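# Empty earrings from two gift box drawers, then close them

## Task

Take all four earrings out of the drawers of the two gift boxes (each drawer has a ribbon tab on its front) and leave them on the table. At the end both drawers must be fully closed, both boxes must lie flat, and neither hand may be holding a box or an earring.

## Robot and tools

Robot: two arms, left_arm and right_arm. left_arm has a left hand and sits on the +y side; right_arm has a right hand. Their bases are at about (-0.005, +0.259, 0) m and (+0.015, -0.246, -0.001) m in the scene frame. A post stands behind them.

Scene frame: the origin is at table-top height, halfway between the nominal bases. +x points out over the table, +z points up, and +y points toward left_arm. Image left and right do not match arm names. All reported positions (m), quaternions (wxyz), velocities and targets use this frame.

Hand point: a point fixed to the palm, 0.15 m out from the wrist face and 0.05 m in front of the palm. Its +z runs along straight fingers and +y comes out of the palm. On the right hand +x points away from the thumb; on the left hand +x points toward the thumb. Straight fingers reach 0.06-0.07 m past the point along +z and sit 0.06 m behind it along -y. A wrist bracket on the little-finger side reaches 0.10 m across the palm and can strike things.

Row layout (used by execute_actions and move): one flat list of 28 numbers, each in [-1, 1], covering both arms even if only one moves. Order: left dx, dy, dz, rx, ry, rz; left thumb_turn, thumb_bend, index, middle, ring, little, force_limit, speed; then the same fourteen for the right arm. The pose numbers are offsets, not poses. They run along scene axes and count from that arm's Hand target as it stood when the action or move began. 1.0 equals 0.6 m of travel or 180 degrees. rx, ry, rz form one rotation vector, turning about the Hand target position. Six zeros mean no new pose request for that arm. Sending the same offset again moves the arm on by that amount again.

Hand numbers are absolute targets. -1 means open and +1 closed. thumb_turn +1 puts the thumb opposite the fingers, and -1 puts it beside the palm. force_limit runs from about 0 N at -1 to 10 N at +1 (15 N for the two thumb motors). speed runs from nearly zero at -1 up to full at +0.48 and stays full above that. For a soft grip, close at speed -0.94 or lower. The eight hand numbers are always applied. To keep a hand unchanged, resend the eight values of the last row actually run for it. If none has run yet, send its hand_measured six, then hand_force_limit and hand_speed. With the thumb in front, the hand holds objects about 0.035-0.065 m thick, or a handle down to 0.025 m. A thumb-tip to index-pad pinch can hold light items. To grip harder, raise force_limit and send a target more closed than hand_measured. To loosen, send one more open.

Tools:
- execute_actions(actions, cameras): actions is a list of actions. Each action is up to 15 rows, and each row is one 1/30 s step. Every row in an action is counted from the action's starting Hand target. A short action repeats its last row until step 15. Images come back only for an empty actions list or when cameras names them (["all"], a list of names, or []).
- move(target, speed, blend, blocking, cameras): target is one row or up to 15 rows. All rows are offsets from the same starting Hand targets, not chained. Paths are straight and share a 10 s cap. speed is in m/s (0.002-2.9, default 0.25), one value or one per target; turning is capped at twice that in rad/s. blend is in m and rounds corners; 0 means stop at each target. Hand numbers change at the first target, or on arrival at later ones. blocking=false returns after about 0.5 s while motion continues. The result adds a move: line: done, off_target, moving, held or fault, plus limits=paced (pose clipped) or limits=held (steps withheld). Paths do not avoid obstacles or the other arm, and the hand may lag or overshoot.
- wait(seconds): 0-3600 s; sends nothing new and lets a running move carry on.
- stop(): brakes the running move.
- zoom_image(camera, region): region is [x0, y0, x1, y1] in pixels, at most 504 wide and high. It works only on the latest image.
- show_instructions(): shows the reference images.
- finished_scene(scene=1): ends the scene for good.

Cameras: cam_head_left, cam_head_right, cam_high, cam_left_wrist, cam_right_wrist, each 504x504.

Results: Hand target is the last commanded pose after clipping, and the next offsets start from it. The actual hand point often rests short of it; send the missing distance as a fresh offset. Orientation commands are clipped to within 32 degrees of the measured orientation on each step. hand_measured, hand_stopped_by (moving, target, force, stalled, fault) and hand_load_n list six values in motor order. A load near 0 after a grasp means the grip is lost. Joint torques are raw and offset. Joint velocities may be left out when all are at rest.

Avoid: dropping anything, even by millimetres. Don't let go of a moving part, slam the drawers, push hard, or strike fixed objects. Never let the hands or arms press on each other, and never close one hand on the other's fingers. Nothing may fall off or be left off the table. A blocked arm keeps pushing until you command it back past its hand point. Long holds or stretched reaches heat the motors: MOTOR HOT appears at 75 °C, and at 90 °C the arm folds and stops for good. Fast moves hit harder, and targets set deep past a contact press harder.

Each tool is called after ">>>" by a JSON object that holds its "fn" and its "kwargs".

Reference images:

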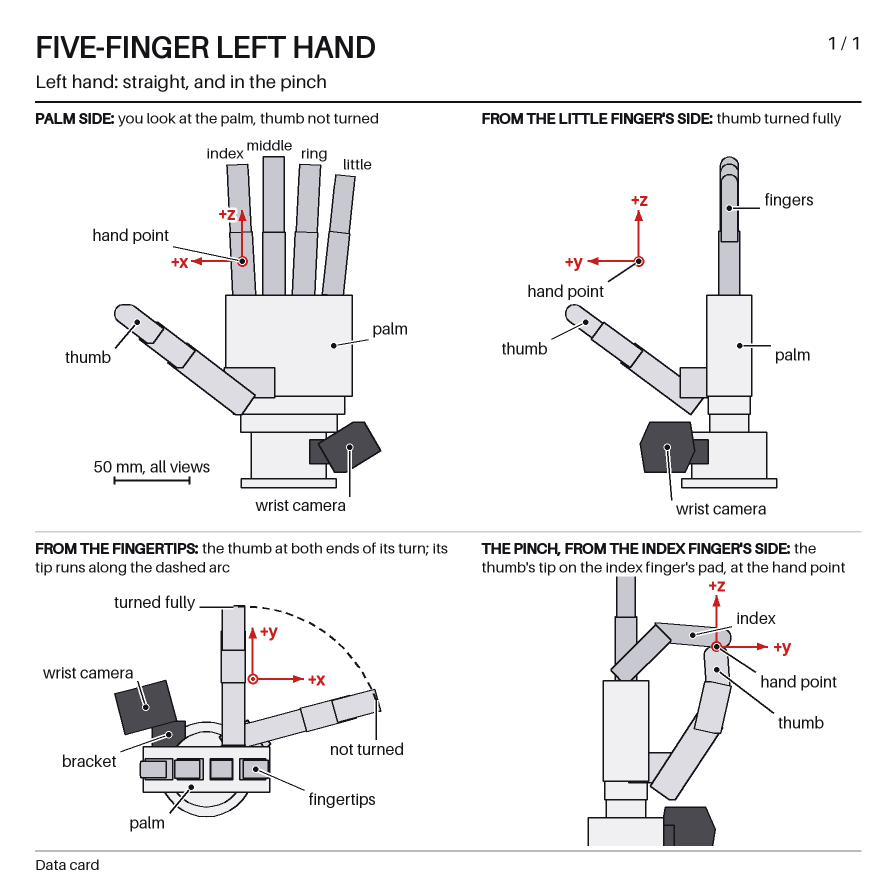

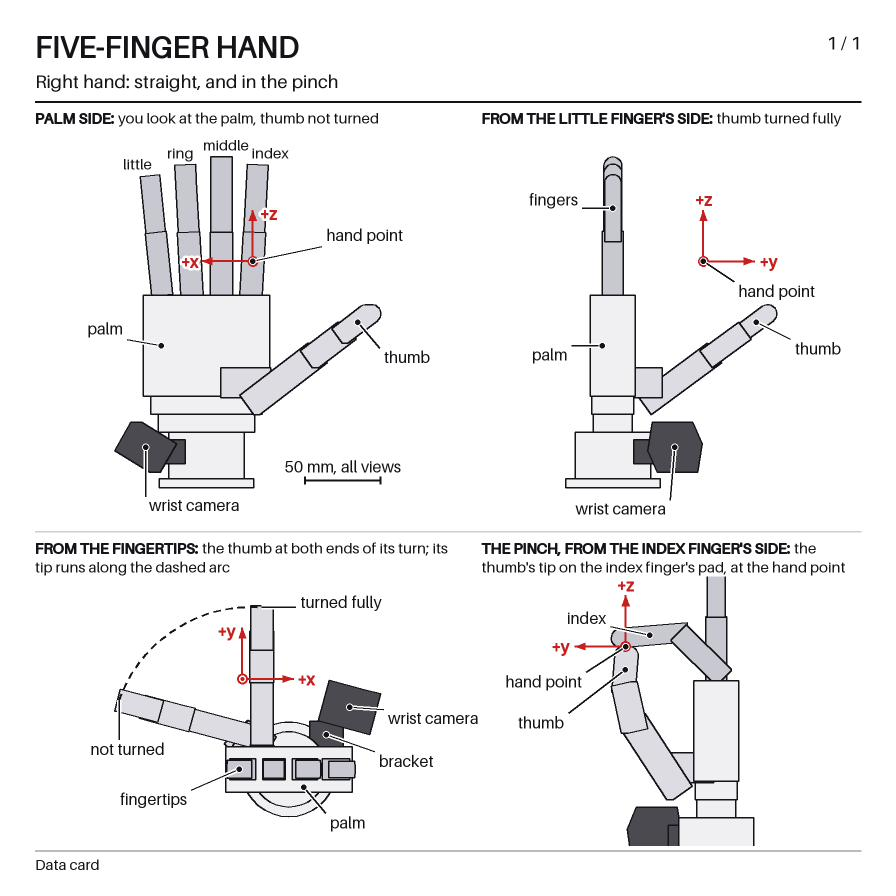

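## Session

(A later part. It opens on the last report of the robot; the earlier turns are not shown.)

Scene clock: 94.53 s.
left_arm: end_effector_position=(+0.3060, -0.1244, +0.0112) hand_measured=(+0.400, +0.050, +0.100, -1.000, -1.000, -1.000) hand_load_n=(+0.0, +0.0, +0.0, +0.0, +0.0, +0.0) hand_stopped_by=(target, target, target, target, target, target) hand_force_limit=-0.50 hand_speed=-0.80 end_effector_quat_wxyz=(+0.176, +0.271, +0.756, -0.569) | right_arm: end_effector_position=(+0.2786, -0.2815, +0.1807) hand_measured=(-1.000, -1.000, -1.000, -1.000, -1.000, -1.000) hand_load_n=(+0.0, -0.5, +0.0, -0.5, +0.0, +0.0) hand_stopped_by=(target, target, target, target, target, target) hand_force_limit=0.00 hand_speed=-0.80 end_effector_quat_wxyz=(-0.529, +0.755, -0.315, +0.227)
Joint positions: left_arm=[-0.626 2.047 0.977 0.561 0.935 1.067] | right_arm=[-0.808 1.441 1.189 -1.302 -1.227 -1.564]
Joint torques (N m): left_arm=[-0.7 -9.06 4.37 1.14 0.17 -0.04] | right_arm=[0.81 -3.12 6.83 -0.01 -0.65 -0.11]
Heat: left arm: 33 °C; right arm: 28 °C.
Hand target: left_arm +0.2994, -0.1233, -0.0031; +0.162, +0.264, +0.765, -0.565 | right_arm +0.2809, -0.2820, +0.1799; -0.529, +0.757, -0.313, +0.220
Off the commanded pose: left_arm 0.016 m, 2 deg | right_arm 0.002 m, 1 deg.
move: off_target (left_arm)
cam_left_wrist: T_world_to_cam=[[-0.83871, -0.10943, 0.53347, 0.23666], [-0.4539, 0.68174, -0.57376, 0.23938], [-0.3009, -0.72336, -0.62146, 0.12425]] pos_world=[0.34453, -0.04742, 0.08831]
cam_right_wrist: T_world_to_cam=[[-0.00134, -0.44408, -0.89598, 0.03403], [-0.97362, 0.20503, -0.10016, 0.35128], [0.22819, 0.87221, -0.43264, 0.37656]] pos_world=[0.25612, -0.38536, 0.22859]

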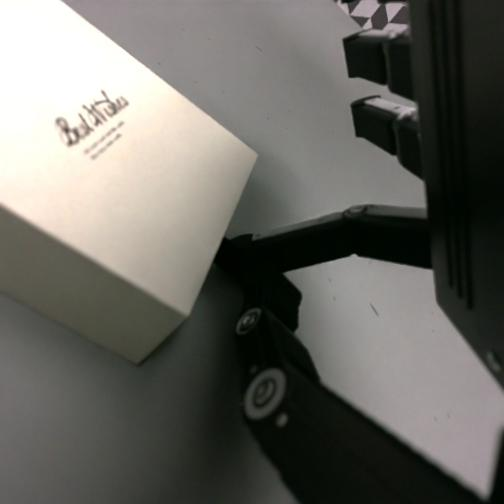

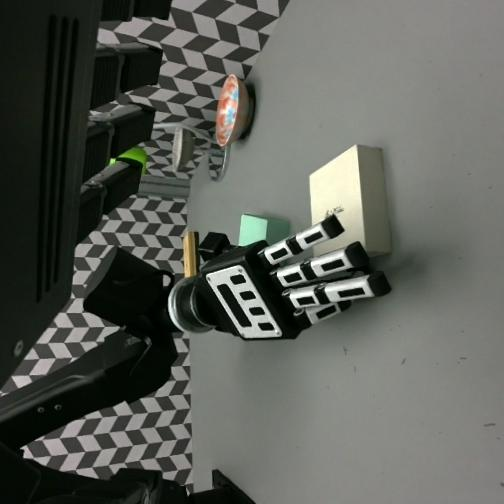

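>>> {"fn": "move", "kwargs": {"target": [[-0.005,0,0,0,0,0,0.4,-0.1,-0.2,-1,-1,-1,-0.5,-0.5,0,0,0,0,0,0,-1,-1,-1,-1,-1,-1,0,-0.8],[-0.005,0.0,0.0833,0.0069,0.1319,0.0429,0.4,-0.1,-0.2,-1,-1,-1,-0.5,-0.5,0,0,0,0,0,0,-1,-1,-1,-1,-1,-1,0,-0.8]], "speed": 0.06, "cameras": ["cam_left_wrist","cam_right_wrist","cam_head_left"]}}

>>> {"fn": "zoom_image", "kwargs": {"camera": "cam_left_wrist", "region": [100, 150, 350, 400]}}

>>> {"fn": "zoom_image", "kwargs": {"camera": "cam_right_wrist", "region": [250, 130, 430, 310]}}

Scene clock: 101.97 s.
left_arm: end_effector_position=(+0.2892, -0.1218, +0.0289) hand_measured=(+0.400, -0.100, -0.200, -1.000, -1.000, -1.000) hand_load_n=(+0.0, +0.0, +0.0, +0.0, +0.0, +0.0) hand_stopped_by=(target, target, target, target, target, target) hand_force_limit=-0.50 hand_speed=-0.50 end_effector_quat_wxyz=(+0.025, +0.088, +0.810, -0.579) | right_arm: end_effector_position=(+0.2786, -0.2815, +0.1807) hand_measured=(-1.000, -1.000, -1.000, -1.000, -1.000, -1.000) hand_load_n=(+0.0, +0.0, +0.0, +0.0, +0.0, +0.0) hand_stopped_by=(target, target, target, target, target, target) hand_force_limit=0.00 hand_speed=-0.80 end_effector_quat_wxyz=(-0.529, +0.755, -0.315, +0.227)
Joint positions: left_arm=[-0.605 2.033 1.107 0.323 0.951 0.662] | right_arm=[-0.808 1.441 1.189 -1.302 -1.227 -1.564]
Joint torques (N m): left_arm=[0.7 -13.83 7.34 0.97 0.37 -0.05] | right_arm=[0.81 -3.12 6.84 -0.01 -0.64 -0.11]
Heat: left arm: 33 °C; right arm: 28 °C.
Hand target: left_arm +0.2963, -0.1233, +0.0468; +0.035, +0.092, +0.804, -0.587 | right_arm +0.2809, -0.2820, +0.1799; -0.529, +0.757, -0.313, +0.220
Off the commanded pose: left_arm 0.019 m, 2 deg | right_arm 0.002 m, 1 deg.
move: off_target (left_arm)
cam_left_wrist: T_world_to_cam=[[-0.48866, -0.24558, 0.8372, 0.08673], [-0.73734, 0.62921, -0.24581, 0.30623], [-0.46641, -0.73742, -0.48855, 0.17445]] pos_world=[0.34954, -0.04274, 0.08789]
cam_right_wrist: T_world_to_cam=[[-0.00134, -0.44408, -0.89598, 0.03403], [-0.97362, 0.20503, -0.10016, 0.35128], [0.22819, 0.87221, -0.43264, 0.37656]] pos_world=[0.25612, -0.38536, 0.22859]
Images, in order (width x height): cam_head_left 504x504, cam_left_wrist 504x504, cam_right_wrist 504x504.

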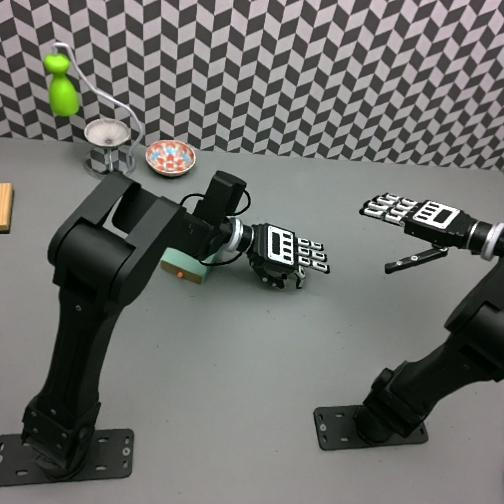

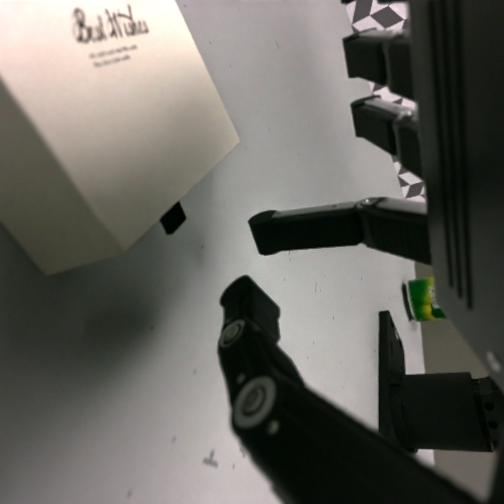

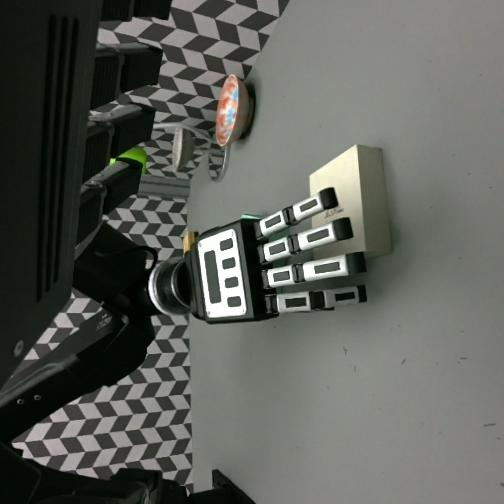

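Scaled by 2.016 from the camera's image (finer frame: 720x720).

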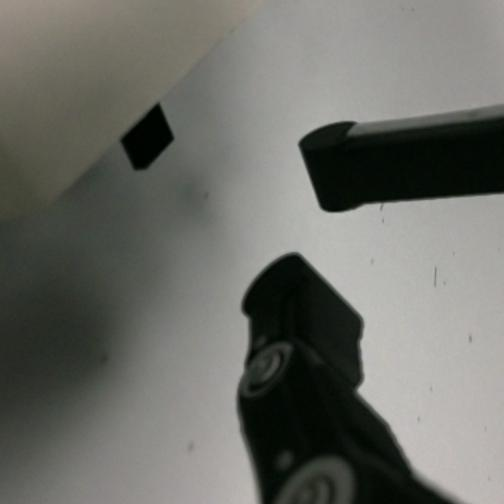

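Scaled by 2.800 from the camera's image (finer frame: 720x720).

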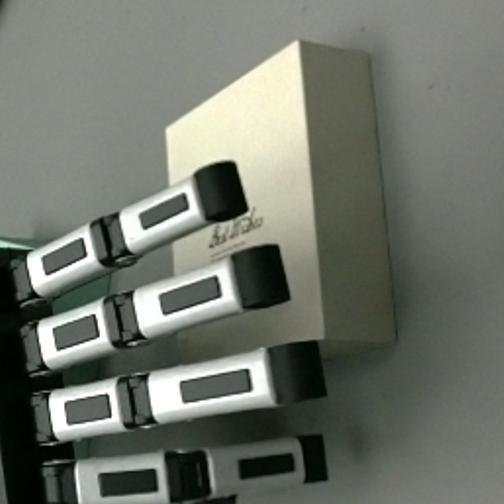

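>>> {"fn": "move", "kwargs": {"target": [-0.015,0.004,-0.083,0,0,0,0.4,-0.1,-0.2,-1,-1,-1,-0.5,-0.5,0,0,0,0,0,0,-1,-1,-1,-1,-1,-1,0,-0.8], "speed": 0.05, "cameras": ["cam_left_wrist"]}}

Scene clock: 109.33 s.
left_arm: end_effector_position=(+0.2941, -0.1254, +0.0156) hand_measured=(+0.400, -0.100, -0.200, -1.000, -1.000, -1.000) hand_load_n=(-0.5, +0.0, +0.0, +0.0, +0.0, +0.0) hand_stopped_by=(target, target, target, target, target, target) hand_force_limit=-0.50 hand_speed=-0.50 end_effector_quat_wxyz=(+0.051, +0.104, +0.797, -0.593) | right_arm: end_effector_position=(+0.2786, -0.2815, +0.1807) hand_measured=(-1.000, -1.000, -1.000, -1.000, -1.000, -1.000) hand_load_n=(+0.0, +0.0, +0.0, +0.0, +0.0, +0.0) hand_stopped_by=(target, target, target, target, target, target) hand_force_limit=0.00 hand_speed=-0.80 end_effector_quat_wxyz=(-0.529, +0.755, -0.315, +0.227)
Joint positions: left_arm=[-0.605 2.077 1.054 0.498 0.951 0.656] | right_arm=[-0.808 1.441 1.189 -1.302 -1.227 -1.564]
Joint torques (N m): left_arm=[0.06 -8.76 3.66 1.25 0.27 -0.06] | right_arm=[0.83 -3.12 6.84 -0.01 -0.65 -0.11]
Heat: left arm: 33 °C; right arm: 28 °C.
Hand target: left_arm +0.2874, -0.1209, -0.0029; +0.035, +0.092, +0.804, -0.587 | right_arm +0.2809, -0.2820, +0.1799; -0.529, +0.757, -0.313, +0.220
Off the commanded pose: left_arm 0.020 m, 3 deg | right_arm 0.002 m, 1 deg.
move: off_target (left_arm)
cam_left_wrist: T_world_to_cam=[[-0.53671, -0.21066, 0.81705, 0.11825], [-0.72205, 0.61568, -0.31557, 0.30371], [-0.43656, -0.75931, -0.48255, 0.15595]] pos_world=[0.35084, -0.04367, 0.07448]

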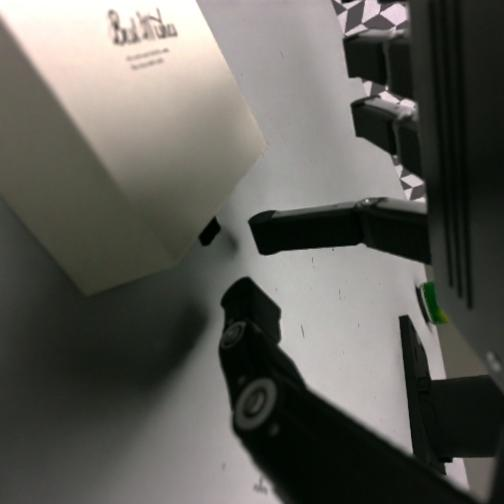

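>>> {"fn": "zoom_image", "kwargs": {"camera": "cam_left_wrist", "region": [170, 180, 290, 300]}}

Scaled by 4.200 from the camera's image (finer frame: 720x720).

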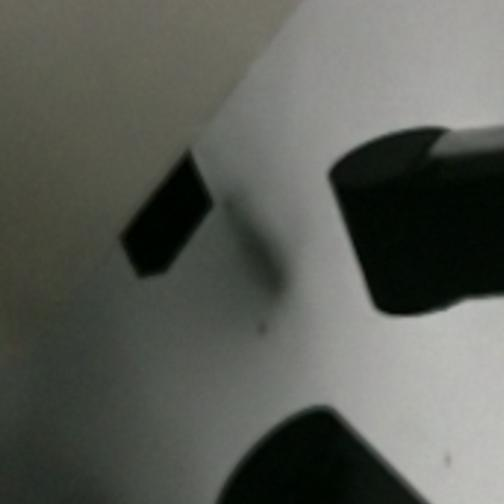

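>>> {"fn": "move", "kwargs": {"target": [0.0,0.011,-0.002,0,0,0,0.4,-0.1,-0.2,-1,-1,-1,-0.5,-0.5,0,0,0,0,0,0,-1,-1,-1,-1,-1,-1,0,-0.8], "speed": 0.05}}

Scene clock: 112.53 s.
left_arm: end_effector_position=(+0.2918, -0.1213, +0.0119) hand_measured=(+0.400, -0.100, -0.200, -1.000, -1.000, -1.000) hand_load_n=(+0.0, +0.0, +0.0, +0.0, +0.0, +0.0) hand_stopped_by=(target, target, target, target, target, target) hand_force_limit=-0.50 hand_speed=-0.50 end_effector_quat_wxyz=(+0.047, +0.100, +0.798, -0.592) | right_arm: end_effector_position=(+0.2786, -0.2815, +0.1807) hand_measured=(-1.000, -1.000, -1.000, -1.000, -1.000, -1.000) hand_load_n=(-0.5, +0.0, +0.0, +0.0, +0.0, +0.0) hand_stopped_by=(target, target, target, target, target, target) hand_force_limit=0.00 hand_speed=-0.80 end_effector_quat_wxyz=(-0.529, +0.755, -0.315, +0.227)
Joint positions: left_arm=[-0.599 2.077 1.039 0.501 0.956 0.655] | right_arm=[-0.808 1.441 1.189 -1.302 -1.227 -1.564]
Joint torques (N m): left_arm=[0.68 -9.17 3.52 1.21 0.34 0.1] | right_arm=[0.8 -3.14 6.84 -0.01 -0.64 -0.11]
Heat: left arm: 33 °C; right arm: 28 °C.
Hand target: left_arm +0.2874, -0.1143, -0.0041; +0.035, +0.092, +0.804, -0.587 | right_arm +0.2809, -0.2820, +0.1799; -0.529, +0.757, -0.313, +0.220
Off the commanded pose: left_arm 0.018 m, 2 deg | right_arm 0.002 m, 1 deg.
move: off_target (left_arm)

>>> {"fn": "move", "kwargs": {"target": [0.02,0.005,0.002,0,0,0,0.4,-0.1,-0.2,-1,-1,-1,-0.5,-0.5,0,0,0,0,0,0,-1,-1,-1,-1,-1,-1,0,-0.8], "speed": 0.05, "cameras": ["cam_left_wrist"]}}

>>> {"fn": "zoom_image", "kwargs": {"camera": "cam_left_wrist", "region": [170, 180, 290, 300]}}

Scene clock: 114.03 s.
left_arm: end_effector_position=(+0.2969, -0.1126, +0.0071) hand_measured=(+0.400, -0.100, -0.200, -1.000, -1.000, -1.000) hand_load_n=(+0.0, +0.0, +0.0, +0.0, -0.5, +0.0) hand_stopped_by=(target, target, target, target, target, target) hand_force_limit=-0.50 hand_speed=-0.50 end_effector_quat_wxyz=(+0.044, +0.096, +0.800, -0.591) | right_arm: end_effector_position=(+0.2786, -0.2815, +0.1807) hand_measured=(-1.000, -1.000, -1.000, -1.000, -1.000, -1.000) hand_load_n=(-0.5, +0.5, +0.0, +0.0, +0.0, +0.0) hand_stopped_by=(target, target, target, target, target, target) hand_force_limit=0.00 hand_speed=-0.80 end_effector_quat_wxyz=(-0.529, +0.755, -0.315, +0.227)
Joint positions: left_arm=[-0.573 2.088 1.044 0.48 0.977 0.676] | right_arm=[-0.808 1.441 1.189 -1.302 -1.227 -1.564]
Joint torques (N m): left_arm=[0.53 -8.64 6.76 0.99 0.35 0.14] | right_arm=[0.81 -3.12 6.83 -0.01 -0.65 -0.11]
Heat: left arm: 33 °C; right arm: 28 °C.
Hand target: left_arm +0.2992, -0.1113, -0.0031; +0.035, +0.092, +0.804, -0.587 | right_arm +0.2809, -0.2820, +0.1799; -0.529, +0.757, -0.313, +0.220
Off the commanded pose: left_arm 0.010 m, 1 deg | right_arm 0.002 m, 1 deg.
move: done
cam_left_wrist: T_world_to_cam=[[-0.51896, -0.22025, 0.82594, 0.12305], [-0.7308, 0.61553, -0.29505, 0.29765], [-0.44341, -0.75671, -0.48039, 0.16508]] pos_world=[0.35458, -0.03119, 0.06549]

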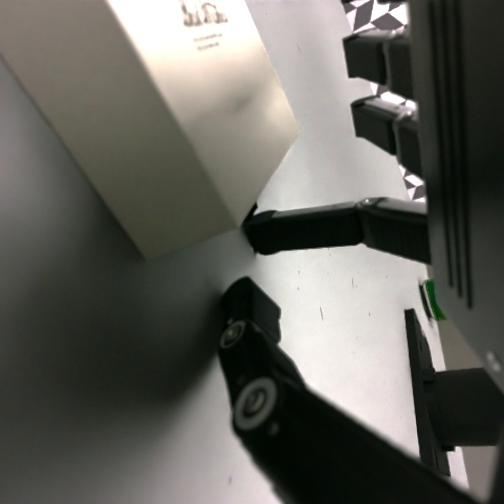

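Scaled by 4.200 from the camera's image (finer frame: 720x720).

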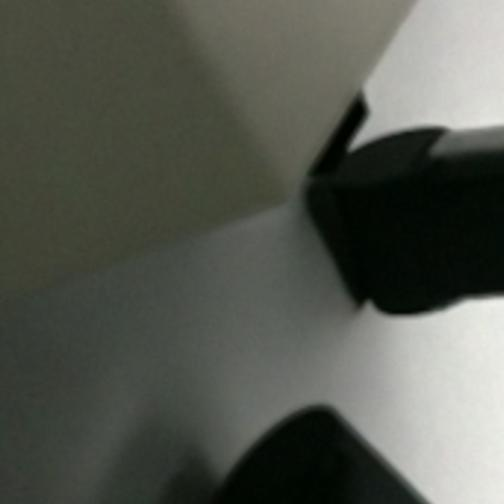

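>>> {"fn": "move", "kwargs": {"target": [0.005,-0.012,0.008,0,0,0,0.4,-0.1,-0.2,-1,-1,-1,-0.5,-0.5,0,0,0,0,0,0,-1,-1,-1,-1,-1,-1,0,-0.8], "speed": 0.05}}

Scene clock: 117.87 s.
left_arm: end_effector_position=(+0.3030, -0.1164, +0.0124) hand_measured=(+0.400, -0.100, -0.200, -1.000, -1.000, -1.000) hand_load_n=(+0.0, +0.0, +0.0, +0.0, +0.0, +0.0) hand_stopped_by=(target, target, target, target, target, target) hand_force_limit=-0.50 hand_speed=-0.50 end_effector_quat_wxyz=(+0.046, +0.098, +0.799, -0.592) | right_arm: end_effector_position=(+0.2786, -0.2815, +0.1807) hand_measured=(-1.000, -1.000, -1.000, -1.000, -1.000, -1.000) hand_load_n=(+0.0, +0.0, +0.0, +0.0, +0.0, +0.0) hand_stopped_by=(target, target, target, target, target, target) hand_force_limit=0.00 hand_speed=-0.80 end_effector_quat_wxyz=(-0.529, +0.755, -0.315, +0.227)
Joint positions: left_arm=[-0.573 2.092 1.076 0.46 0.977 0.676] | right_arm=[-0.808 1.441 1.189 -1.302 -1.227 -1.564]
Joint torques (N m): left_arm=[-0.46 -8.83 6.91 0.99 0.26 0] | right_arm=[0.8 -3.12 6.83 -0.01 -0.65 -0.11]
Heat: left arm: 33 °C; right arm: 28 °C.
Hand target: left_arm +0.3023, -0.1185, +0.0018; +0.035, +0.092, +0.804, -0.587 | right_arm +0.2809, -0.2820, +0.1799; -0.529, +0.757, -0.313, +0.220
Off the commanded pose: left_arm 0.011 m, 2 deg | right_arm 0.002 m, 1 deg.
move: off_target (left_arm)

>>> {"fn": "move", "kwargs": {"target": [0.024,0.0025,0.001,0,0,0,0.4,-0.1,-0.2,-1,-1,-1,-0.5,-0.5,0,0,0,0,0,0,-1,-1,-1,-1,-1,-1,0,-0.8], "speed": 0.05, "cameras": ["cam_left_wrist"]}}

>>> {"fn": "zoom_image", "kwargs": {"camera": "cam_left_wrist", "region": [170, 180, 290, 300]}}

Scene clock: 119.83 s.
left_arm: end_effector_position=(+0.3137, -0.1185, +0.0126) hand_measured=(+0.400, -0.100, -0.200, -1.000, -1.000, -1.000) hand_load_n=(+0.0, +0.5, +0.0, +0.0, +0.0, +0.0) hand_stopped_by=(target, target, target, target, target, target) hand_force_limit=-0.50 hand_speed=-0.50 end_effector_quat_wxyz=(+0.043, +0.096, +0.800, -0.590) | right_arm: end_effector_position=(+0.2786, -0.2815, +0.1807) hand_measured=(-1.000, -1.000, -1.000, -1.000, -1.000, -1.000) hand_load_n=(+0.0, +0.0, +0.0, +0.0, +0.0, +0.0) hand_stopped_by=(target, target, target, target, target, target) hand_force_limit=0.00 hand_speed=-0.80 end_effector_quat_wxyz=(-0.529, +0.755, -0.315, +0.227)
Joint positions: left_arm=[-0.564 2.121 1.136 0.412 0.985 0.686] | right_arm=[-0.808 1.441 1.189 -1.302 -1.227 -1.564]
Joint torques (N m): left_arm=[0.68 -9.11 7.05 0.99 0.37 0.11] | right_arm=[0.81 -3.12 6.84 -0.01 -0.65 -0.11]
Heat: left arm: 33 °C; right arm: 28 °C.
Hand target: left_arm +0.3167, -0.1169, +0.0023; +0.035, +0.092, +0.804, -0.587 | right_arm +0.2809, -0.2820, +0.1799; -0.529, +0.757, -0.313, +0.220
Off the commanded pose: left_arm 0.011 m, 1 deg | right_arm 0.002 m, 1 deg.
move: off_target (left_arm)
cam_left_wrist: T_world_to_cam=[[-0.51856, -0.22116, 0.82594, 0.12564], [-0.73096, 0.61583, -0.29403, 0.31527], [-0.44361, -0.75621, -0.481, 0.17082]] pos_world=[0.37138, -0.03719, 0.07109]

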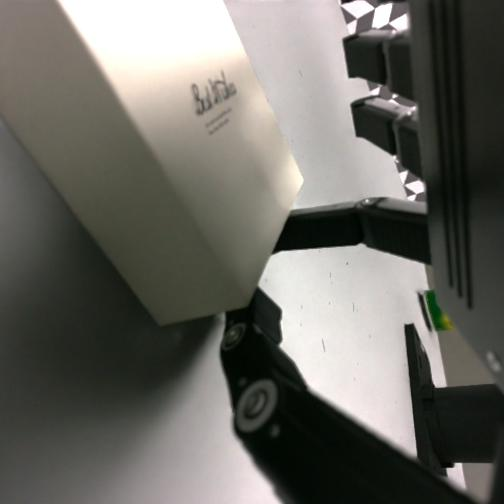

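Scaled by 4.200 from the camera's image (finer frame: 720x720).

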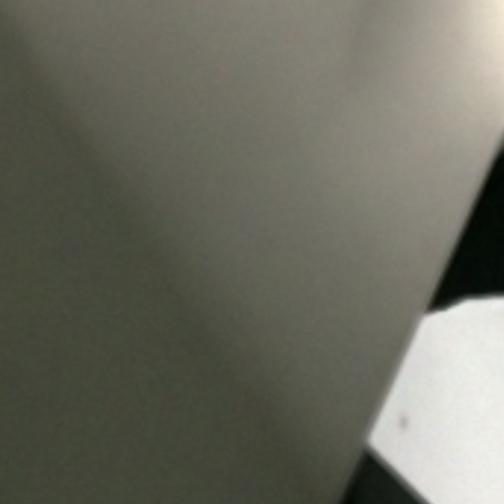

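>>> {"fn": "move", "kwargs": {"target": [0,0,0,0,0,0,0.4,0.15,0.25,-1,-1,-1,-0.4,-0.85,0,0,0,0,0,0,-1,-1,-1,-1,-1,-1,0,-0.8], "cameras": ["all"]}}

>>> {"fn": "zoom_image", "kwargs": {"camera": "cam_head_right", "region": [240, 200, 380, 340]}}

Scene clock: 122.20 s.
left_arm: end_effector_position=(+0.3133, -0.1183, +0.0123) hand_measured=(+0.400, +0.118, +0.214, -1.000, -1.000, -1.000) hand_load_n=(+0.0, +4.0, +5.0, +0.0, +0.0, +0.0) hand_stopped_by=(target, force, force, target, target, target) hand_force_limit=-0.40 hand_speed=-0.85 end_effector_quat_wxyz=(+0.042, +0.096, +0.801, -0.590) | right_arm: end_effector_position=(+0.2786, -0.2815, +0.1807) hand_measured=(-1.000, -1.000, -1.000, -1.000, -1.000, -1.000) hand_load_n=(+0.0, +0.0, +0.0, +0.0, +0.0, +0.0) hand_stopped_by=(target, target, target, target, target, target) hand_force_limit=0.00 hand_speed=-0.80 end_effector_quat_wxyz=(-0.529, +0.755, -0.315, +0.227)
Joint positions: left_arm=[-0.564 2.121 1.136 0.409 0.986 0.687] | right_arm=[-0.808 1.441 1.189 -1.302 -1.227 -1.564]
Joint torques (N m): left_arm=[0.66 -9.13 7.12 0.98 0.36 0.12] | right_arm=[0.81 -3.14 6.83 -0.01 -0.65 -0.11]
Heat: left arm: 33 °C; right arm: 28 °C.
Hand target: left_arm +0.3167, -0.1169, +0.0023; +0.035, +0.092, +0.804, -0.587 | right_arm +0.2809, -0.2820, +0.1799; -0.529, +0.757, -0.313, +0.220
Off the commanded pose: left_arm 0.011 m, 1 deg | right_arm 0.002 m, 1 deg.
move: done
cam_left_wrist: T_world_to_cam=[[-0.51761, -0.22147, 0.82646, 0.12536], [-0.73078, 0.61682, -0.2924, 0.31476], [-0.44502, -0.7553, -0.48112, 0.17118]] pos_world=[0.37108, -0.03709, 0.07079]
cam_right_wrist: T_world_to_cam=[[-0.00134, -0.44408, -0.89598, 0.03403], [-0.97362, 0.20503, -0.10016, 0.35128], [0.22819, 0.87221, -0.43264, 0.37656]] pos_world=[0.25612, -0.38536, 0.22859]

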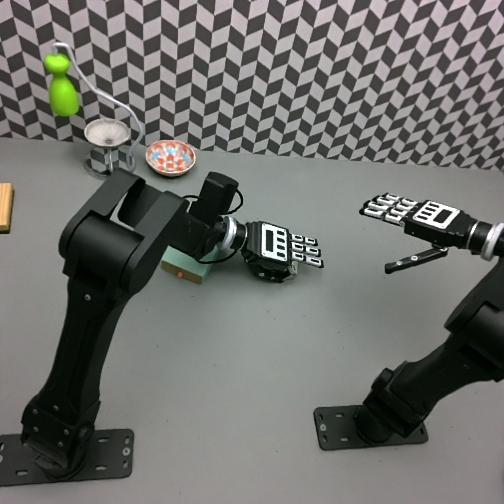

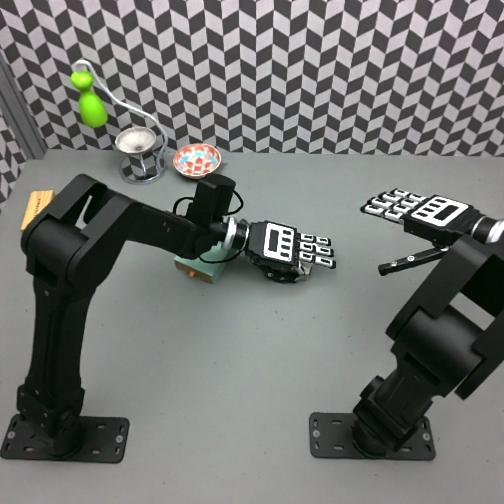

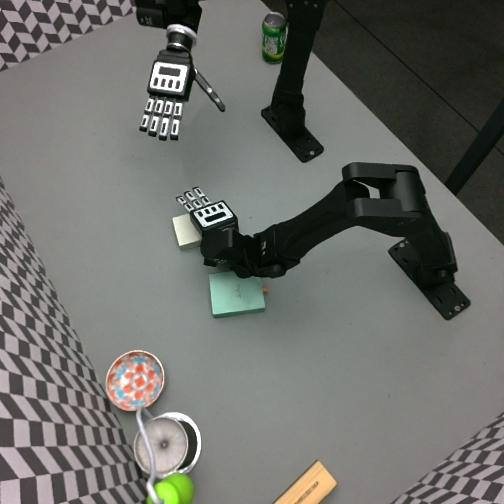

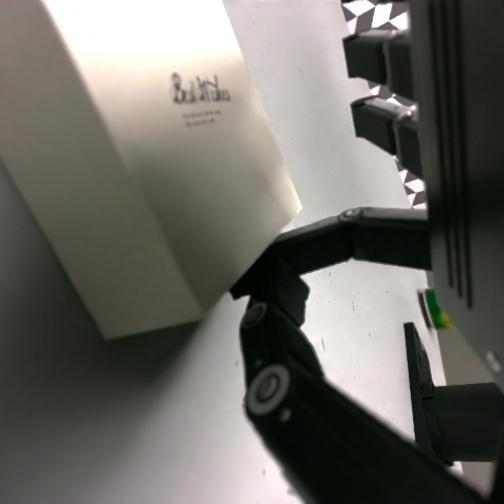

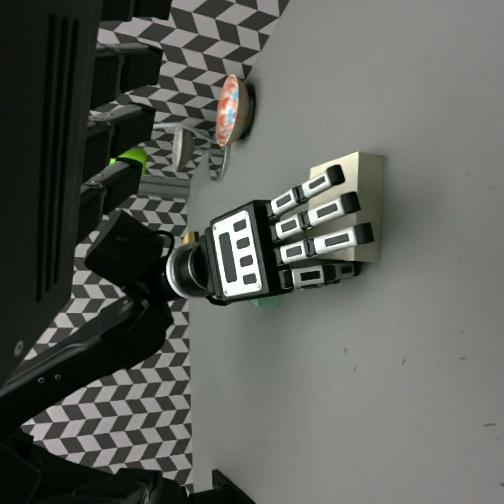

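Scaled by 3.600 from the camera's image (finer frame: 720x720).

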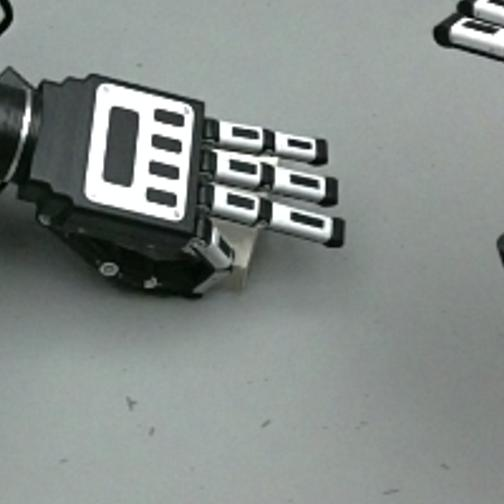

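>>> {"fn": "move", "kwargs": {"target": [-0.03,0,0,0,0,0,0.4,-0.1,-0.2,-1,-1,-1,-0.4,-0.5,0,0,0,0,0,0,-1,-1,-1,-1,-1,-1,0,-0.8], "speed": 0.05, "cameras": ["cam_left_wrist","cam_right_wrist"]}}

>>> {"fn": "zoom_image", "kwargs": {"camera": "cam_left_wrist", "region": [170, 180, 290, 300]}}

Scene clock: 124.30 s.
left_arm: end_effector_position=(+0.3072, -0.1174, +0.0069) hand_measured=(+0.400, -0.100, -0.200, -1.000, -1.000, -1.000) hand_load_n=(+0.0, +0.0, +0.0, +0.0, +0.0, +0.0) hand_stopped_by=(target, target, target, target, target, target) hand_force_limit=-0.40 hand_speed=-0.50 end_effector_quat_wxyz=(+0.042, +0.096, +0.800, -0.591) | right_arm: end_effector_position=(+0.2786, -0.2815, +0.1807) hand_measured=(-1.000, -1.000, -1.000, -1.000, -1.000, -1.000) hand_load_n=(-0.5, +0.0, +0.0, +0.0, +0.0, +0.0) hand_stopped_by=(target, target, target, target, target, target) hand_force_limit=0.00 hand_speed=-0.80 end_effector_quat_wxyz=(-0.529, +0.755, -0.315, +0.227)
Joint positions: left_arm=[-0.569 2.121 1.103 0.449 0.983 0.679] | right_arm=[-0.808 1.441 1.189 -1.302 -1.227 -1.564]
Joint torques (N m): left_arm=[-0.88 -12.45 3.38 1.12 0.2 -0.01] | right_arm=[0.81 -3.14 6.83 -0.01 -0.64 -0.11]
Heat: left arm: 33 °C; right arm: 28 °C.
Hand target: left_arm +0.2988, -0.1170, +0.0024; +0.035, +0.092, +0.804, -0.587 | right_arm +0.2809, -0.2820, +0.1799; -0.529, +0.757, -0.313, +0.220
Off the commanded pose: left_arm 0.010 m, 1 deg | right_arm 0.002 m, 1 deg.
move: done
cam_left_wrist: T_world_to_cam=[[-0.51628, -0.21997, 0.82769, 0.12667], [-0.73112, 0.61652, -0.29219, 0.30819], [-0.44601, -0.75599, -0.47912, 0.16674]] pos_world=[0.36508, -0.03609, 0.06509]
cam_right_wrist: T_world_to_cam=[[-0.00134, -0.44408, -0.89598, 0.03403], [-0.97362, 0.20503, -0.10016, 0.35128], [0.22819, 0.87221, -0.43264, 0.37656]] pos_world=[0.25612, -0.38536, 0.22859]

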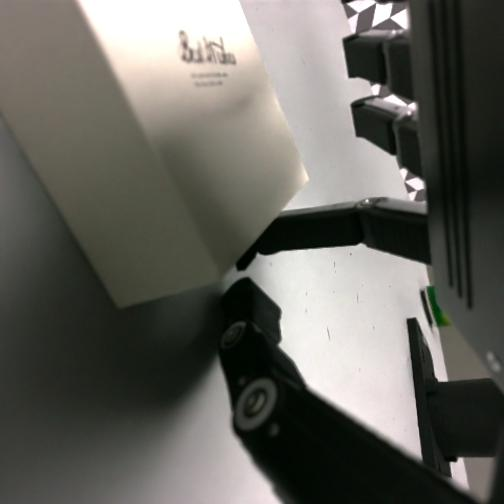

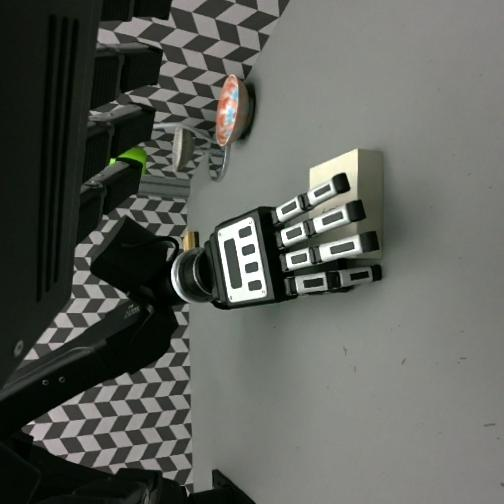

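Scaled by 4.200 from the camera's image (finer frame: 720x720).

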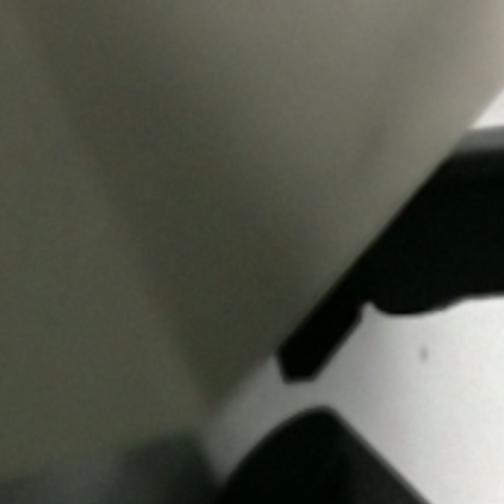

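>>> {"fn": "move", "kwargs": {"target": [-0.04,0.008,0.02,0,0,-0.0444,0.4,-0.1,-0.2,-1,-1,-1,-0.4,-0.5,0,0,0,0,0,0,-1,-1,-1,-1,-1,-1,0,-0.8], "speed": 0.05, "cameras": ["cam_left_wrist"]}}

>>> {"fn": "zoom_image", "kwargs": {"camera": "cam_left_wrist", "region": [150, 160, 290, 300]}}

Scene clock: 131.97 s.
left_arm: end_effector_position=(+0.2777, -0.1087, +0.0061) hand_measured=(+0.400, -0.100, -0.200, -1.000, -1.000, -1.000) hand_load_n=(+0.0, +0.5, +0.5, +0.0, +0.0, +0.0) hand_stopped_by=(target, target, target, target, target, target) hand_force_limit=-0.40 hand_speed=-0.50 end_effector_quat_wxyz=(-0.003, +0.140, +0.797, -0.588) | right_arm: end_effector_position=(+0.2786, -0.2815, +0.1807) hand_measured=(-1.000, -1.000, -1.000, -1.000, -1.000, -1.000) hand_load_n=(+0.0, +0.0, +0.0, +0.0, +0.0, +0.0) hand_stopped_by=(target, target, target, target, target, target) hand_force_limit=0.00 hand_speed=-0.80 end_effector_quat_wxyz=(-0.529, +0.755, -0.315, +0.227)
Joint positions: left_arm=[-0.573 2.094 1.106 0.275 1.08 0.82] | right_arm=[-0.808 1.441 1.189 -1.302 -1.227 -1.564]
Joint torques (N m): left_arm=[-0.91 -13.23 6.28 0.66 0.41 0.13] | right_arm=[0.8 -3.12 6.83 -0.01 -0.65 -0.11]
Heat: left arm: 33 °C; right arm: 28 °C.
Hand target: left_arm +0.2747, -0.1122, +0.0144; -0.006, +0.148, +0.795, -0.588 | right_arm +0.2809, -0.2820, +0.1799; -0.529, +0.757, -0.313, +0.220
Off the commanded pose: left_arm 0.009 m, 1 deg | right_arm 0.002 m, 1 deg.
move: done
cam_left_wrist: T_world_to_cam=[[-0.52447, -0.16515, 0.83526, 0.12217], [-0.65362, 0.70676, -0.27067, 0.26921], [-0.54563, -0.6879, -0.47863, 0.19487]] pos_world=[0.34636, -0.03604, 0.06409]

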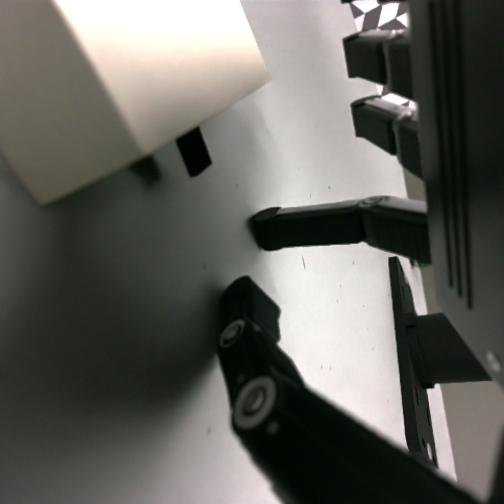

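Scaled by 3.600 from the camera's image (finer frame: 720x720).

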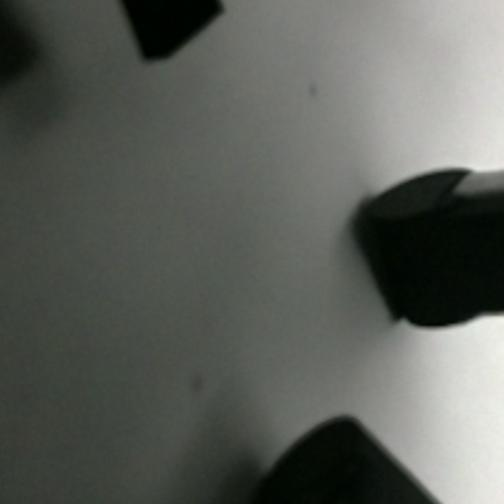

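>>> {"fn": "zoom_image", "kwargs": {"camera": "cam_left_wrist", "region": [150, 100, 250, 200]}}

Scaled by 5.040 from the camera's image (finer frame: 720x720).

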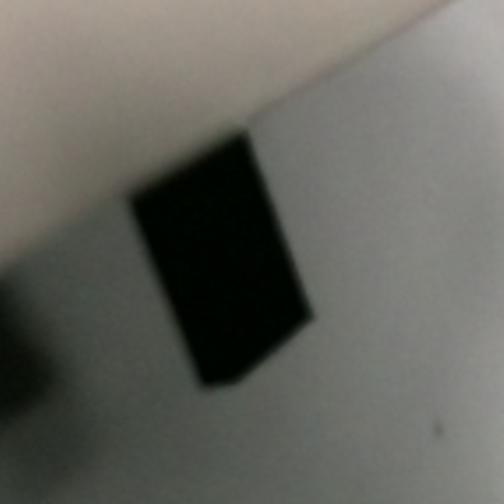

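>>> {"fn": "move", "kwargs": {"target": [[0.0,0.003,0.03,0,0,0,0.4,-0.1,-0.2,-1,-1,-1,-0.4,-0.5,0,0,0,0,0,0,-1,-1,-1,-1,-1,-1,0,-0.8],[0.05,0.003,0.03,0,0,0,0.4,-0.1,-0.2,-1,-1,-1,-0.4,-0.5,0,0,0,0,0,0,-1,-1,-1,-1,-1,-1,0,-0.8]], "speed": 0.05, "cameras": ["cam_left_wrist"]}}

Scene clock: 138.13 s.
left_arm: end_effector_position=(+0.3019, -0.1108, +0.0409) hand_measured=(+0.400, -0.100, -0.200, -1.000, -1.000, -1.000) hand_load_n=(+0.0, +0.0, +0.0, +0.0, +0.0, +0.0) hand_stopped_by=(target, target, target, target, target, target) hand_force_limit=-0.40 hand_speed=-0.50 end_effector_quat_wxyz=(+0.003, +0.151, +0.793, -0.590) | right_arm: end_effector_position=(+0.2786, -0.2815, +0.1807) hand_measured=(-1.000, -1.000, -1.000, -1.000, -1.000, -1.000) hand_load_n=(+0.0, -0.5, -0.5, +0.0, +0.0, +0.0) hand_stopped_by=(target, target, target, target, target, target) hand_force_limit=0.00 hand_speed=-0.80 end_effector_quat_wxyz=(-0.529, +0.755, -0.315, +0.227)
Joint positions: left_arm=[-0.547 2.076 1.26 0.071 1.105 0.883] | right_arm=[-0.808 1.441 1.189 -1.302 -1.227 -1.564]
Joint torques (N m): left_arm=[0.49 -9.14 7.53 0.82 0.49 0.12] | right_arm=[0.81 -3.14 6.83 -0.01 -0.65 -0.11]
Heat: left arm: 33 °C; right arm: 28 °C.
Hand target: left_arm +0.3048, -0.1103, +0.0323; -0.006, +0.148, +0.796, -0.588 | right_arm +0.2809, -0.2820, +0.1799; -0.529, +0.757, -0.313, +0.220
Off the commanded pose: left_arm 0.009 m, 1 deg | right_arm 0.002 m, 1 deg.
move: done
cam_left_wrist: T_world_to_cam=[[-0.54523, -0.15223, 0.82435, 0.11361], [-0.63912, 0.71183, -0.29126, 0.29299], [-0.54245, -0.68566, -0.4854, 0.22291]] pos_world=[0.37012, -0.03842, 0.09989]

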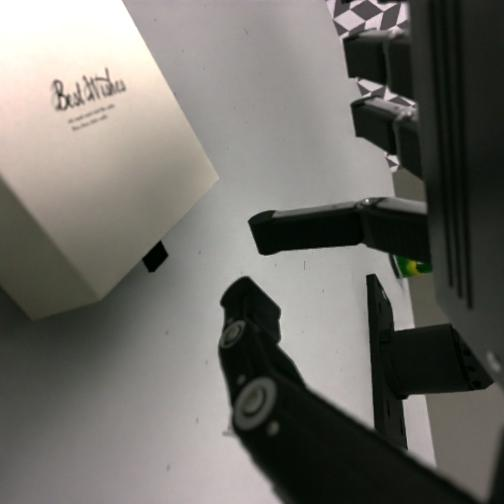

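>>> {"fn": "move", "kwargs": {"target": [0.015,0.01,-0.045,0,0,0,0.4,-0.15,-0.2,-1,-1,-1,-0.4,-0.5,0,0,0,0,0,0,-1,-1,-1,-1,-1,-1,0,-0.8], "speed": 0.05, "cameras": ["cam_left_wrist"]}}

>>> {"fn": "zoom_image", "kwargs": {"camera": "cam_left_wrist", "region": [150, 180, 290, 320]}}

Scene clock: 140.30 s.
left_arm: end_effector_position=(+0.3077, -0.1036, +0.0124) hand_measured=(+0.400, -0.150, -0.200, -1.000, -1.000, -1.000) hand_load_n=(+0.0, +0.0, +0.0, +0.0, +0.0, +0.0) hand_stopped_by=(target, target, target, target, target, target) hand_force_limit=-0.40 hand_speed=-0.50 end_effector_quat_wxyz=(-0.007, +0.146, +0.797, -0.586) | right_arm: end_effector_position=(+0.2786, -0.2815, +0.1807) hand_measured=(-1.000, -1.000, -1.000, -1.000, -1.000, -1.000) hand_load_n=(-0.5, +0.0, +0.0, +0.0, -0.5, +0.0) hand_stopped_by=(target, target, target, target, target, target) hand_force_limit=0.00 hand_speed=-0.80 end_effector_quat_wxyz=(-0.529, +0.755, -0.315, +0.227)
Joint positions: left_arm=[-0.525 2.153 1.27 0.078 1.121 0.923] | right_arm=[-0.808 1.441 1.189 -1.302 -1.227 -1.564]
Joint torques (N m): left_arm=[0.55 -9.62 7.13 0.98 0.51 0.11] | right_arm=[0.81 -3.15 6.84 -0.01 -0.65 -0.11]
Heat: left arm: 33 °C; right arm: 28 °C.
Hand target: left_arm +0.3138, -0.1044, +0.0054; -0.006, +0.148, +0.795, -0.588 | right_arm +0.2809, -0.2820, +0.1799; -0.529, +0.757, -0.313, +0.220
Off the commanded pose: left_arm 0.009 m, 0 deg | right_arm 0.002 m, 1 deg.
move: done
cam_left_wrist: T_world_to_cam=[[-0.52926, -0.16195, 0.83286, 0.13528], [-0.6431, 0.71688, -0.26928, 0.2847], [-0.55345, -0.67813, -0.48357, 0.22126]] pos_world=[0.37715, -0.03214, 0.07099]

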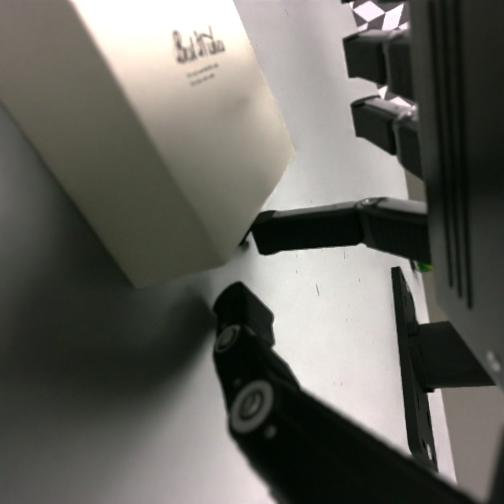

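Scaled by 3.600 from the camera's image (finer frame: 720x720).

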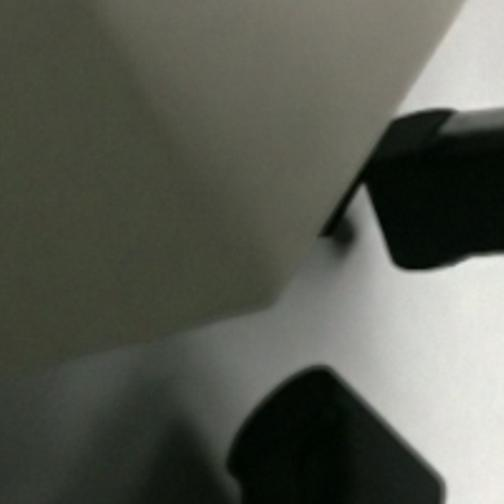

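>>> {"fn": "move", "kwargs": {"target": [0.0183,-0.0097,0.0,0,0,0,0.4,-0.1,-0.2,-1,-1,-1,-0.4,-0.5,0,0,0,0,0,0,-1,-1,-1,-1,-1,-1,0,-0.8], "speed": 0.05, "cameras": ["cam_left_wrist"]}}

>>> {"fn": "zoom_image", "kwargs": {"camera": "cam_left_wrist", "region": [150, 180, 290, 320]}}

Scene clock: 141.93 s.
left_arm: end_effector_position=(+0.3215, -0.1116, +0.0153) hand_measured=(+0.400, -0.100, -0.200, -1.000, -1.000, -1.000) hand_load_n=(+0.0, +0.5, +0.0, +0.0, -0.5, +0.0) hand_stopped_by=(target, target, target, target, target, target) hand_force_limit=-0.40 hand_speed=-0.50 end_effector_quat_wxyz=(+0.002, +0.153, +0.793, -0.589) | right_arm: end_effector_position=(+0.2786, -0.2815, +0.1807) hand_measured=(-1.000, -1.000, -1.000, -1.000, -1.000, -1.000) hand_load_n=(+0.0, +0.0, +0.0, +0.0, +0.0, +0.0) hand_stopped_by=(target, target, target, target, target, target) hand_force_limit=0.00 hand_speed=-0.80 end_effector_quat_wxyz=(-0.529, +0.755, -0.315, +0.227)
Joint positions: left_arm=[-0.525 2.188 1.333 0.074 1.122 0.924] | right_arm=[-0.808 1.441 1.189 -1.302 -1.227 -1.564]
Joint torques (N m): left_arm=[0.62 -9.81 7.41 0.81 0.51 0.1] | right_arm=[0.8 -3.11 6.82 -0.01 -0.65 -0.11]
Heat: left arm: 33 °C; right arm: 28 °C.
Hand target: left_arm +0.3248, -0.1102, +0.0054; -0.006, +0.148, +0.795, -0.588 | right_arm +0.2809, -0.2820, +0.1799; -0.529, +0.757, -0.313, +0.220
Off the commanded pose: left_arm 0.011 m, 1 deg | right_arm 0.002 m, 1 deg.
move: off_target (left_arm)
cam_left_wrist: T_world_to_cam=[[-0.54662, -0.15069, 0.82371, 0.14587], [-0.63646, 0.71401, -0.29173, 0.29795], [-0.54418, -0.68372, -0.4862, 0.22134]] pos_world=[0.38981, -0.03942, 0.07438]

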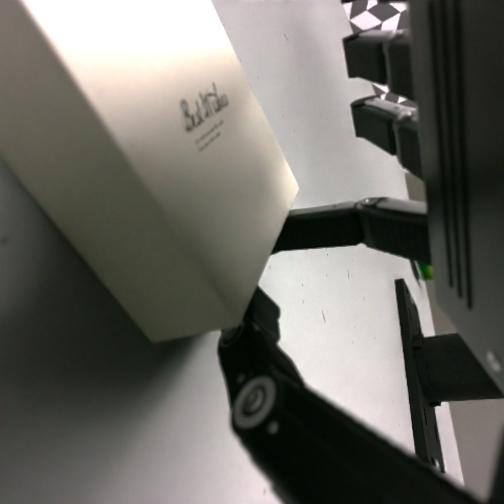

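Scaled by 3.600 from the camera's image (finer frame: 720x720).

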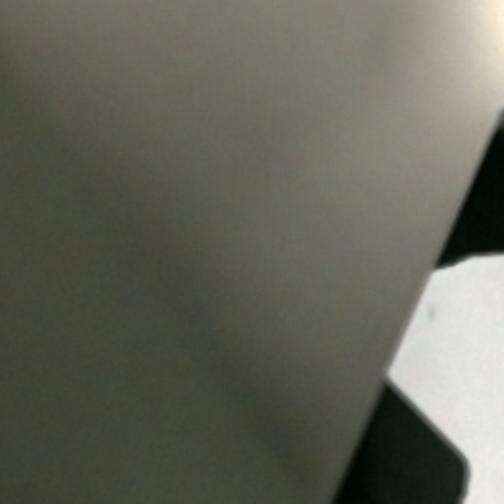

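>>> {"fn": "move", "kwargs": {"target": [-0.015,0.006,-0.01,0,0,0,0.4,-0.1,-0.2,-1,-1,-1,-0.4,-0.5,0,0,0,0,0,0,-1,-1,-1,-1,-1,-1,0,-0.8], "speed": 0.05}}

Scene clock: 144.17 s.
left_arm: end_effector_position=(+0.3204, -0.1110, +0.0130) hand_measured=(+0.400, -0.100, -0.200, -1.000, -1.000, -1.000) hand_load_n=(+0.0, +0.5, +0.0, +0.0, +0.0, +0.0) hand_stopped_by=(target, target, target, target, target, target) hand_force_limit=-0.40 hand_speed=-0.50 end_effector_quat_wxyz=(+0.004, +0.154, +0.793, -0.590) | right_arm: end_effector_position=(+0.2786, -0.2815, +0.1807) hand_measured=(-1.000, -1.000, -1.000, -1.000, -1.000, -1.000) hand_load_n=(+0.0, +0.0, +0.0, +0.0, +0.0, +0.0) hand_stopped_by=(target, target, target, target, target, target) hand_force_limit=0.00 hand_speed=-0.80 end_effector_quat_wxyz=(-0.529, +0.755, -0.315, +0.227)
Joint positions: left_arm=[-0.525 2.188 1.32 0.091 1.123 0.924] | right_arm=[-0.808 1.441 1.189 -1.302 -1.227 -1.564]
Joint torques (N m): left_arm=[0.36 -11 3.81 0.99 0.48 0.1] | right_arm=[0.81 -3.12 6.83 -0.01 -0.64 -0.11]
Heat: left arm: 32 °C; right arm: 28 °C.
Hand target: left_arm +0.3157, -0.1066, -0.0006; -0.006, +0.148, +0.795, -0.588 | right_arm +0.2809, -0.2820, +0.1799; -0.529, +0.757, -0.313, +0.220
Off the commanded pose: left_arm 0.015 m, 1 deg | right_arm 0.002 m, 1 deg.
move: off_target (left_arm)

>>> {"fn": "move", "kwargs": {"target": [-0.007,0.006,0.0,0,0,0,0.4,-0.1,-0.2,-1,-1,-1,-0.4,-0.5,0,0,0,0,0,0,-1,-1,-1,-1,-1,-1,0,-0.8], "speed": 0.05, "cameras": ["cam_left_wrist"]}}

Scene clock: 145.13 s.
left_arm: end_effector_position=(+0.3153, -0.1085, +0.0077) hand_measured=(+0.400, -0.100, -0.200, -1.000, -1.000, -1.000) hand_load_n=(+0.0, +0.0, +0.0, +0.0, +0.0, +0.0) hand_stopped_by=(target, target, target, target, target, target) hand_force_limit=-0.40 hand_speed=-0.50 end_effector_quat_wxyz=(-0.001, +0.152, +0.794, -0.589) | right_arm: end_effector_position=(+0.2786, -0.2815, +0.1807) hand_measured=(-1.000, -1.000, -1.000, -1.000, -1.000, -1.000) hand_load_n=(-0.5, +0.0, +0.0, +0.0, +0.0, +0.0) hand_stopped_by=(target, target, target, target, target, target) hand_force_limit=0.00 hand_speed=-0.80 end_effector_quat_wxyz=(-0.529, +0.755, -0.315, +0.227)
Joint positions: left_arm=[-0.525 2.188 1.297 0.102 1.125 0.924] | right_arm=[-0.808 1.441 1.189 -1.302 -1.227 -1.564]
Joint torques (N m): left_arm=[0.54 -12.14 3.41 0.99 0.48 0.11] | right_arm=[0.81 -3.14 6.86 -0.01 -0.64 -0.11]
Heat: left arm: 32 °C; right arm: 28 °C.
Hand target: left_arm +0.3115, -0.1030, -0.0006; -0.006, +0.148, +0.795, -0.588 | right_arm +0.2809, -0.2820, +0.1799; -0.529, +0.757, -0.313, +0.220
Off the commanded pose: left_arm 0.011 m, 1 deg | right_arm 0.002 m, 1 deg.
move: off_target (left_arm)
cam_left_wrist: T_world_to_cam=[[-0.54149, -0.15064, 0.8271, 0.14763], [-0.63665, 0.716, -0.2864, 0.28985], [-0.54906, -0.68166, -0.48361, 0.2181]] pos_world=[0.38422, -0.03662, 0.06639]

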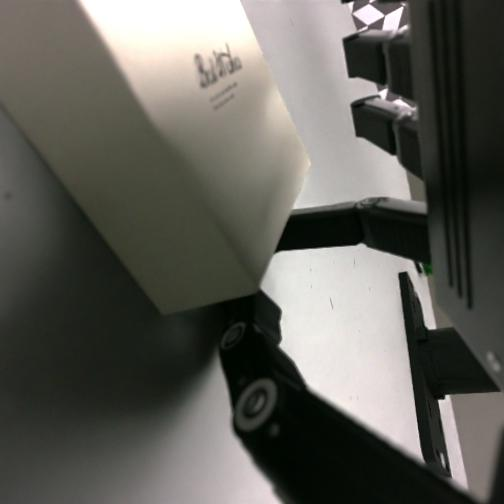

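>>> {"fn": "move", "kwargs": {"target": [0.014,-0.006,0.016,0,0,0,0.4,-0.1,-0.2,-1,-1,-1,-0.4,-0.5,0,0,0,0,0,0,-1,-1,-1,-1,-1,-1,0,-0.8], "speed": 0.05}}

Scene clock: 146.67 s.
left_arm: end_effector_position=(+0.3140, -0.1077, +0.0082) hand_measured=(+0.400, -0.100, -0.200, -1.000, -1.000, -1.000) hand_load_n=(+0.0, +0.0, +0.0, +0.0, -0.5, +0.0) hand_stopped_by=(target, target, target, target, target, target) hand_force_limit=-0.40 hand_speed=-0.50 end_effector_quat_wxyz=(-0.008, +0.148, +0.796, -0.587) | right_arm: end_effector_position=(+0.2786, -0.2815, +0.1807) hand_measured=(-1.000, -1.000, -1.000, -1.000, -1.000, -1.000) hand_load_n=(+0.0, +0.0, +0.0, +0.0, +0.0, +0.0) hand_stopped_by=(target, target, target, target, target, target) hand_force_limit=0.00 hand_speed=-0.80 end_effector_quat_wxyz=(-0.529, +0.755, -0.315, +0.227)
Joint positions: left_arm=[-0.525 2.188 1.307 0.074 1.125 0.926] | right_arm=[-0.808 1.441 1.189 -1.302 -1.227 -1.564]
Joint torques (N m): left_arm=[0.76 -11.82 7.24 0.76 0.49 0.11] | right_arm=[0.81 -3.14 6.83 -0.01 -0.64 -0.11]
Heat: left arm: 32 °C; right arm: 28 °C.
Hand target: left_arm +0.3200, -0.1066, +0.0090; -0.006, +0.148, +0.795, -0.588 | right_arm +0.2809, -0.2820, +0.1799; -0.529, +0.757, -0.313, +0.220
Off the commanded pose: left_arm 0.006 m, 0 deg | right_arm 0.002 m, 1 deg.
move: done


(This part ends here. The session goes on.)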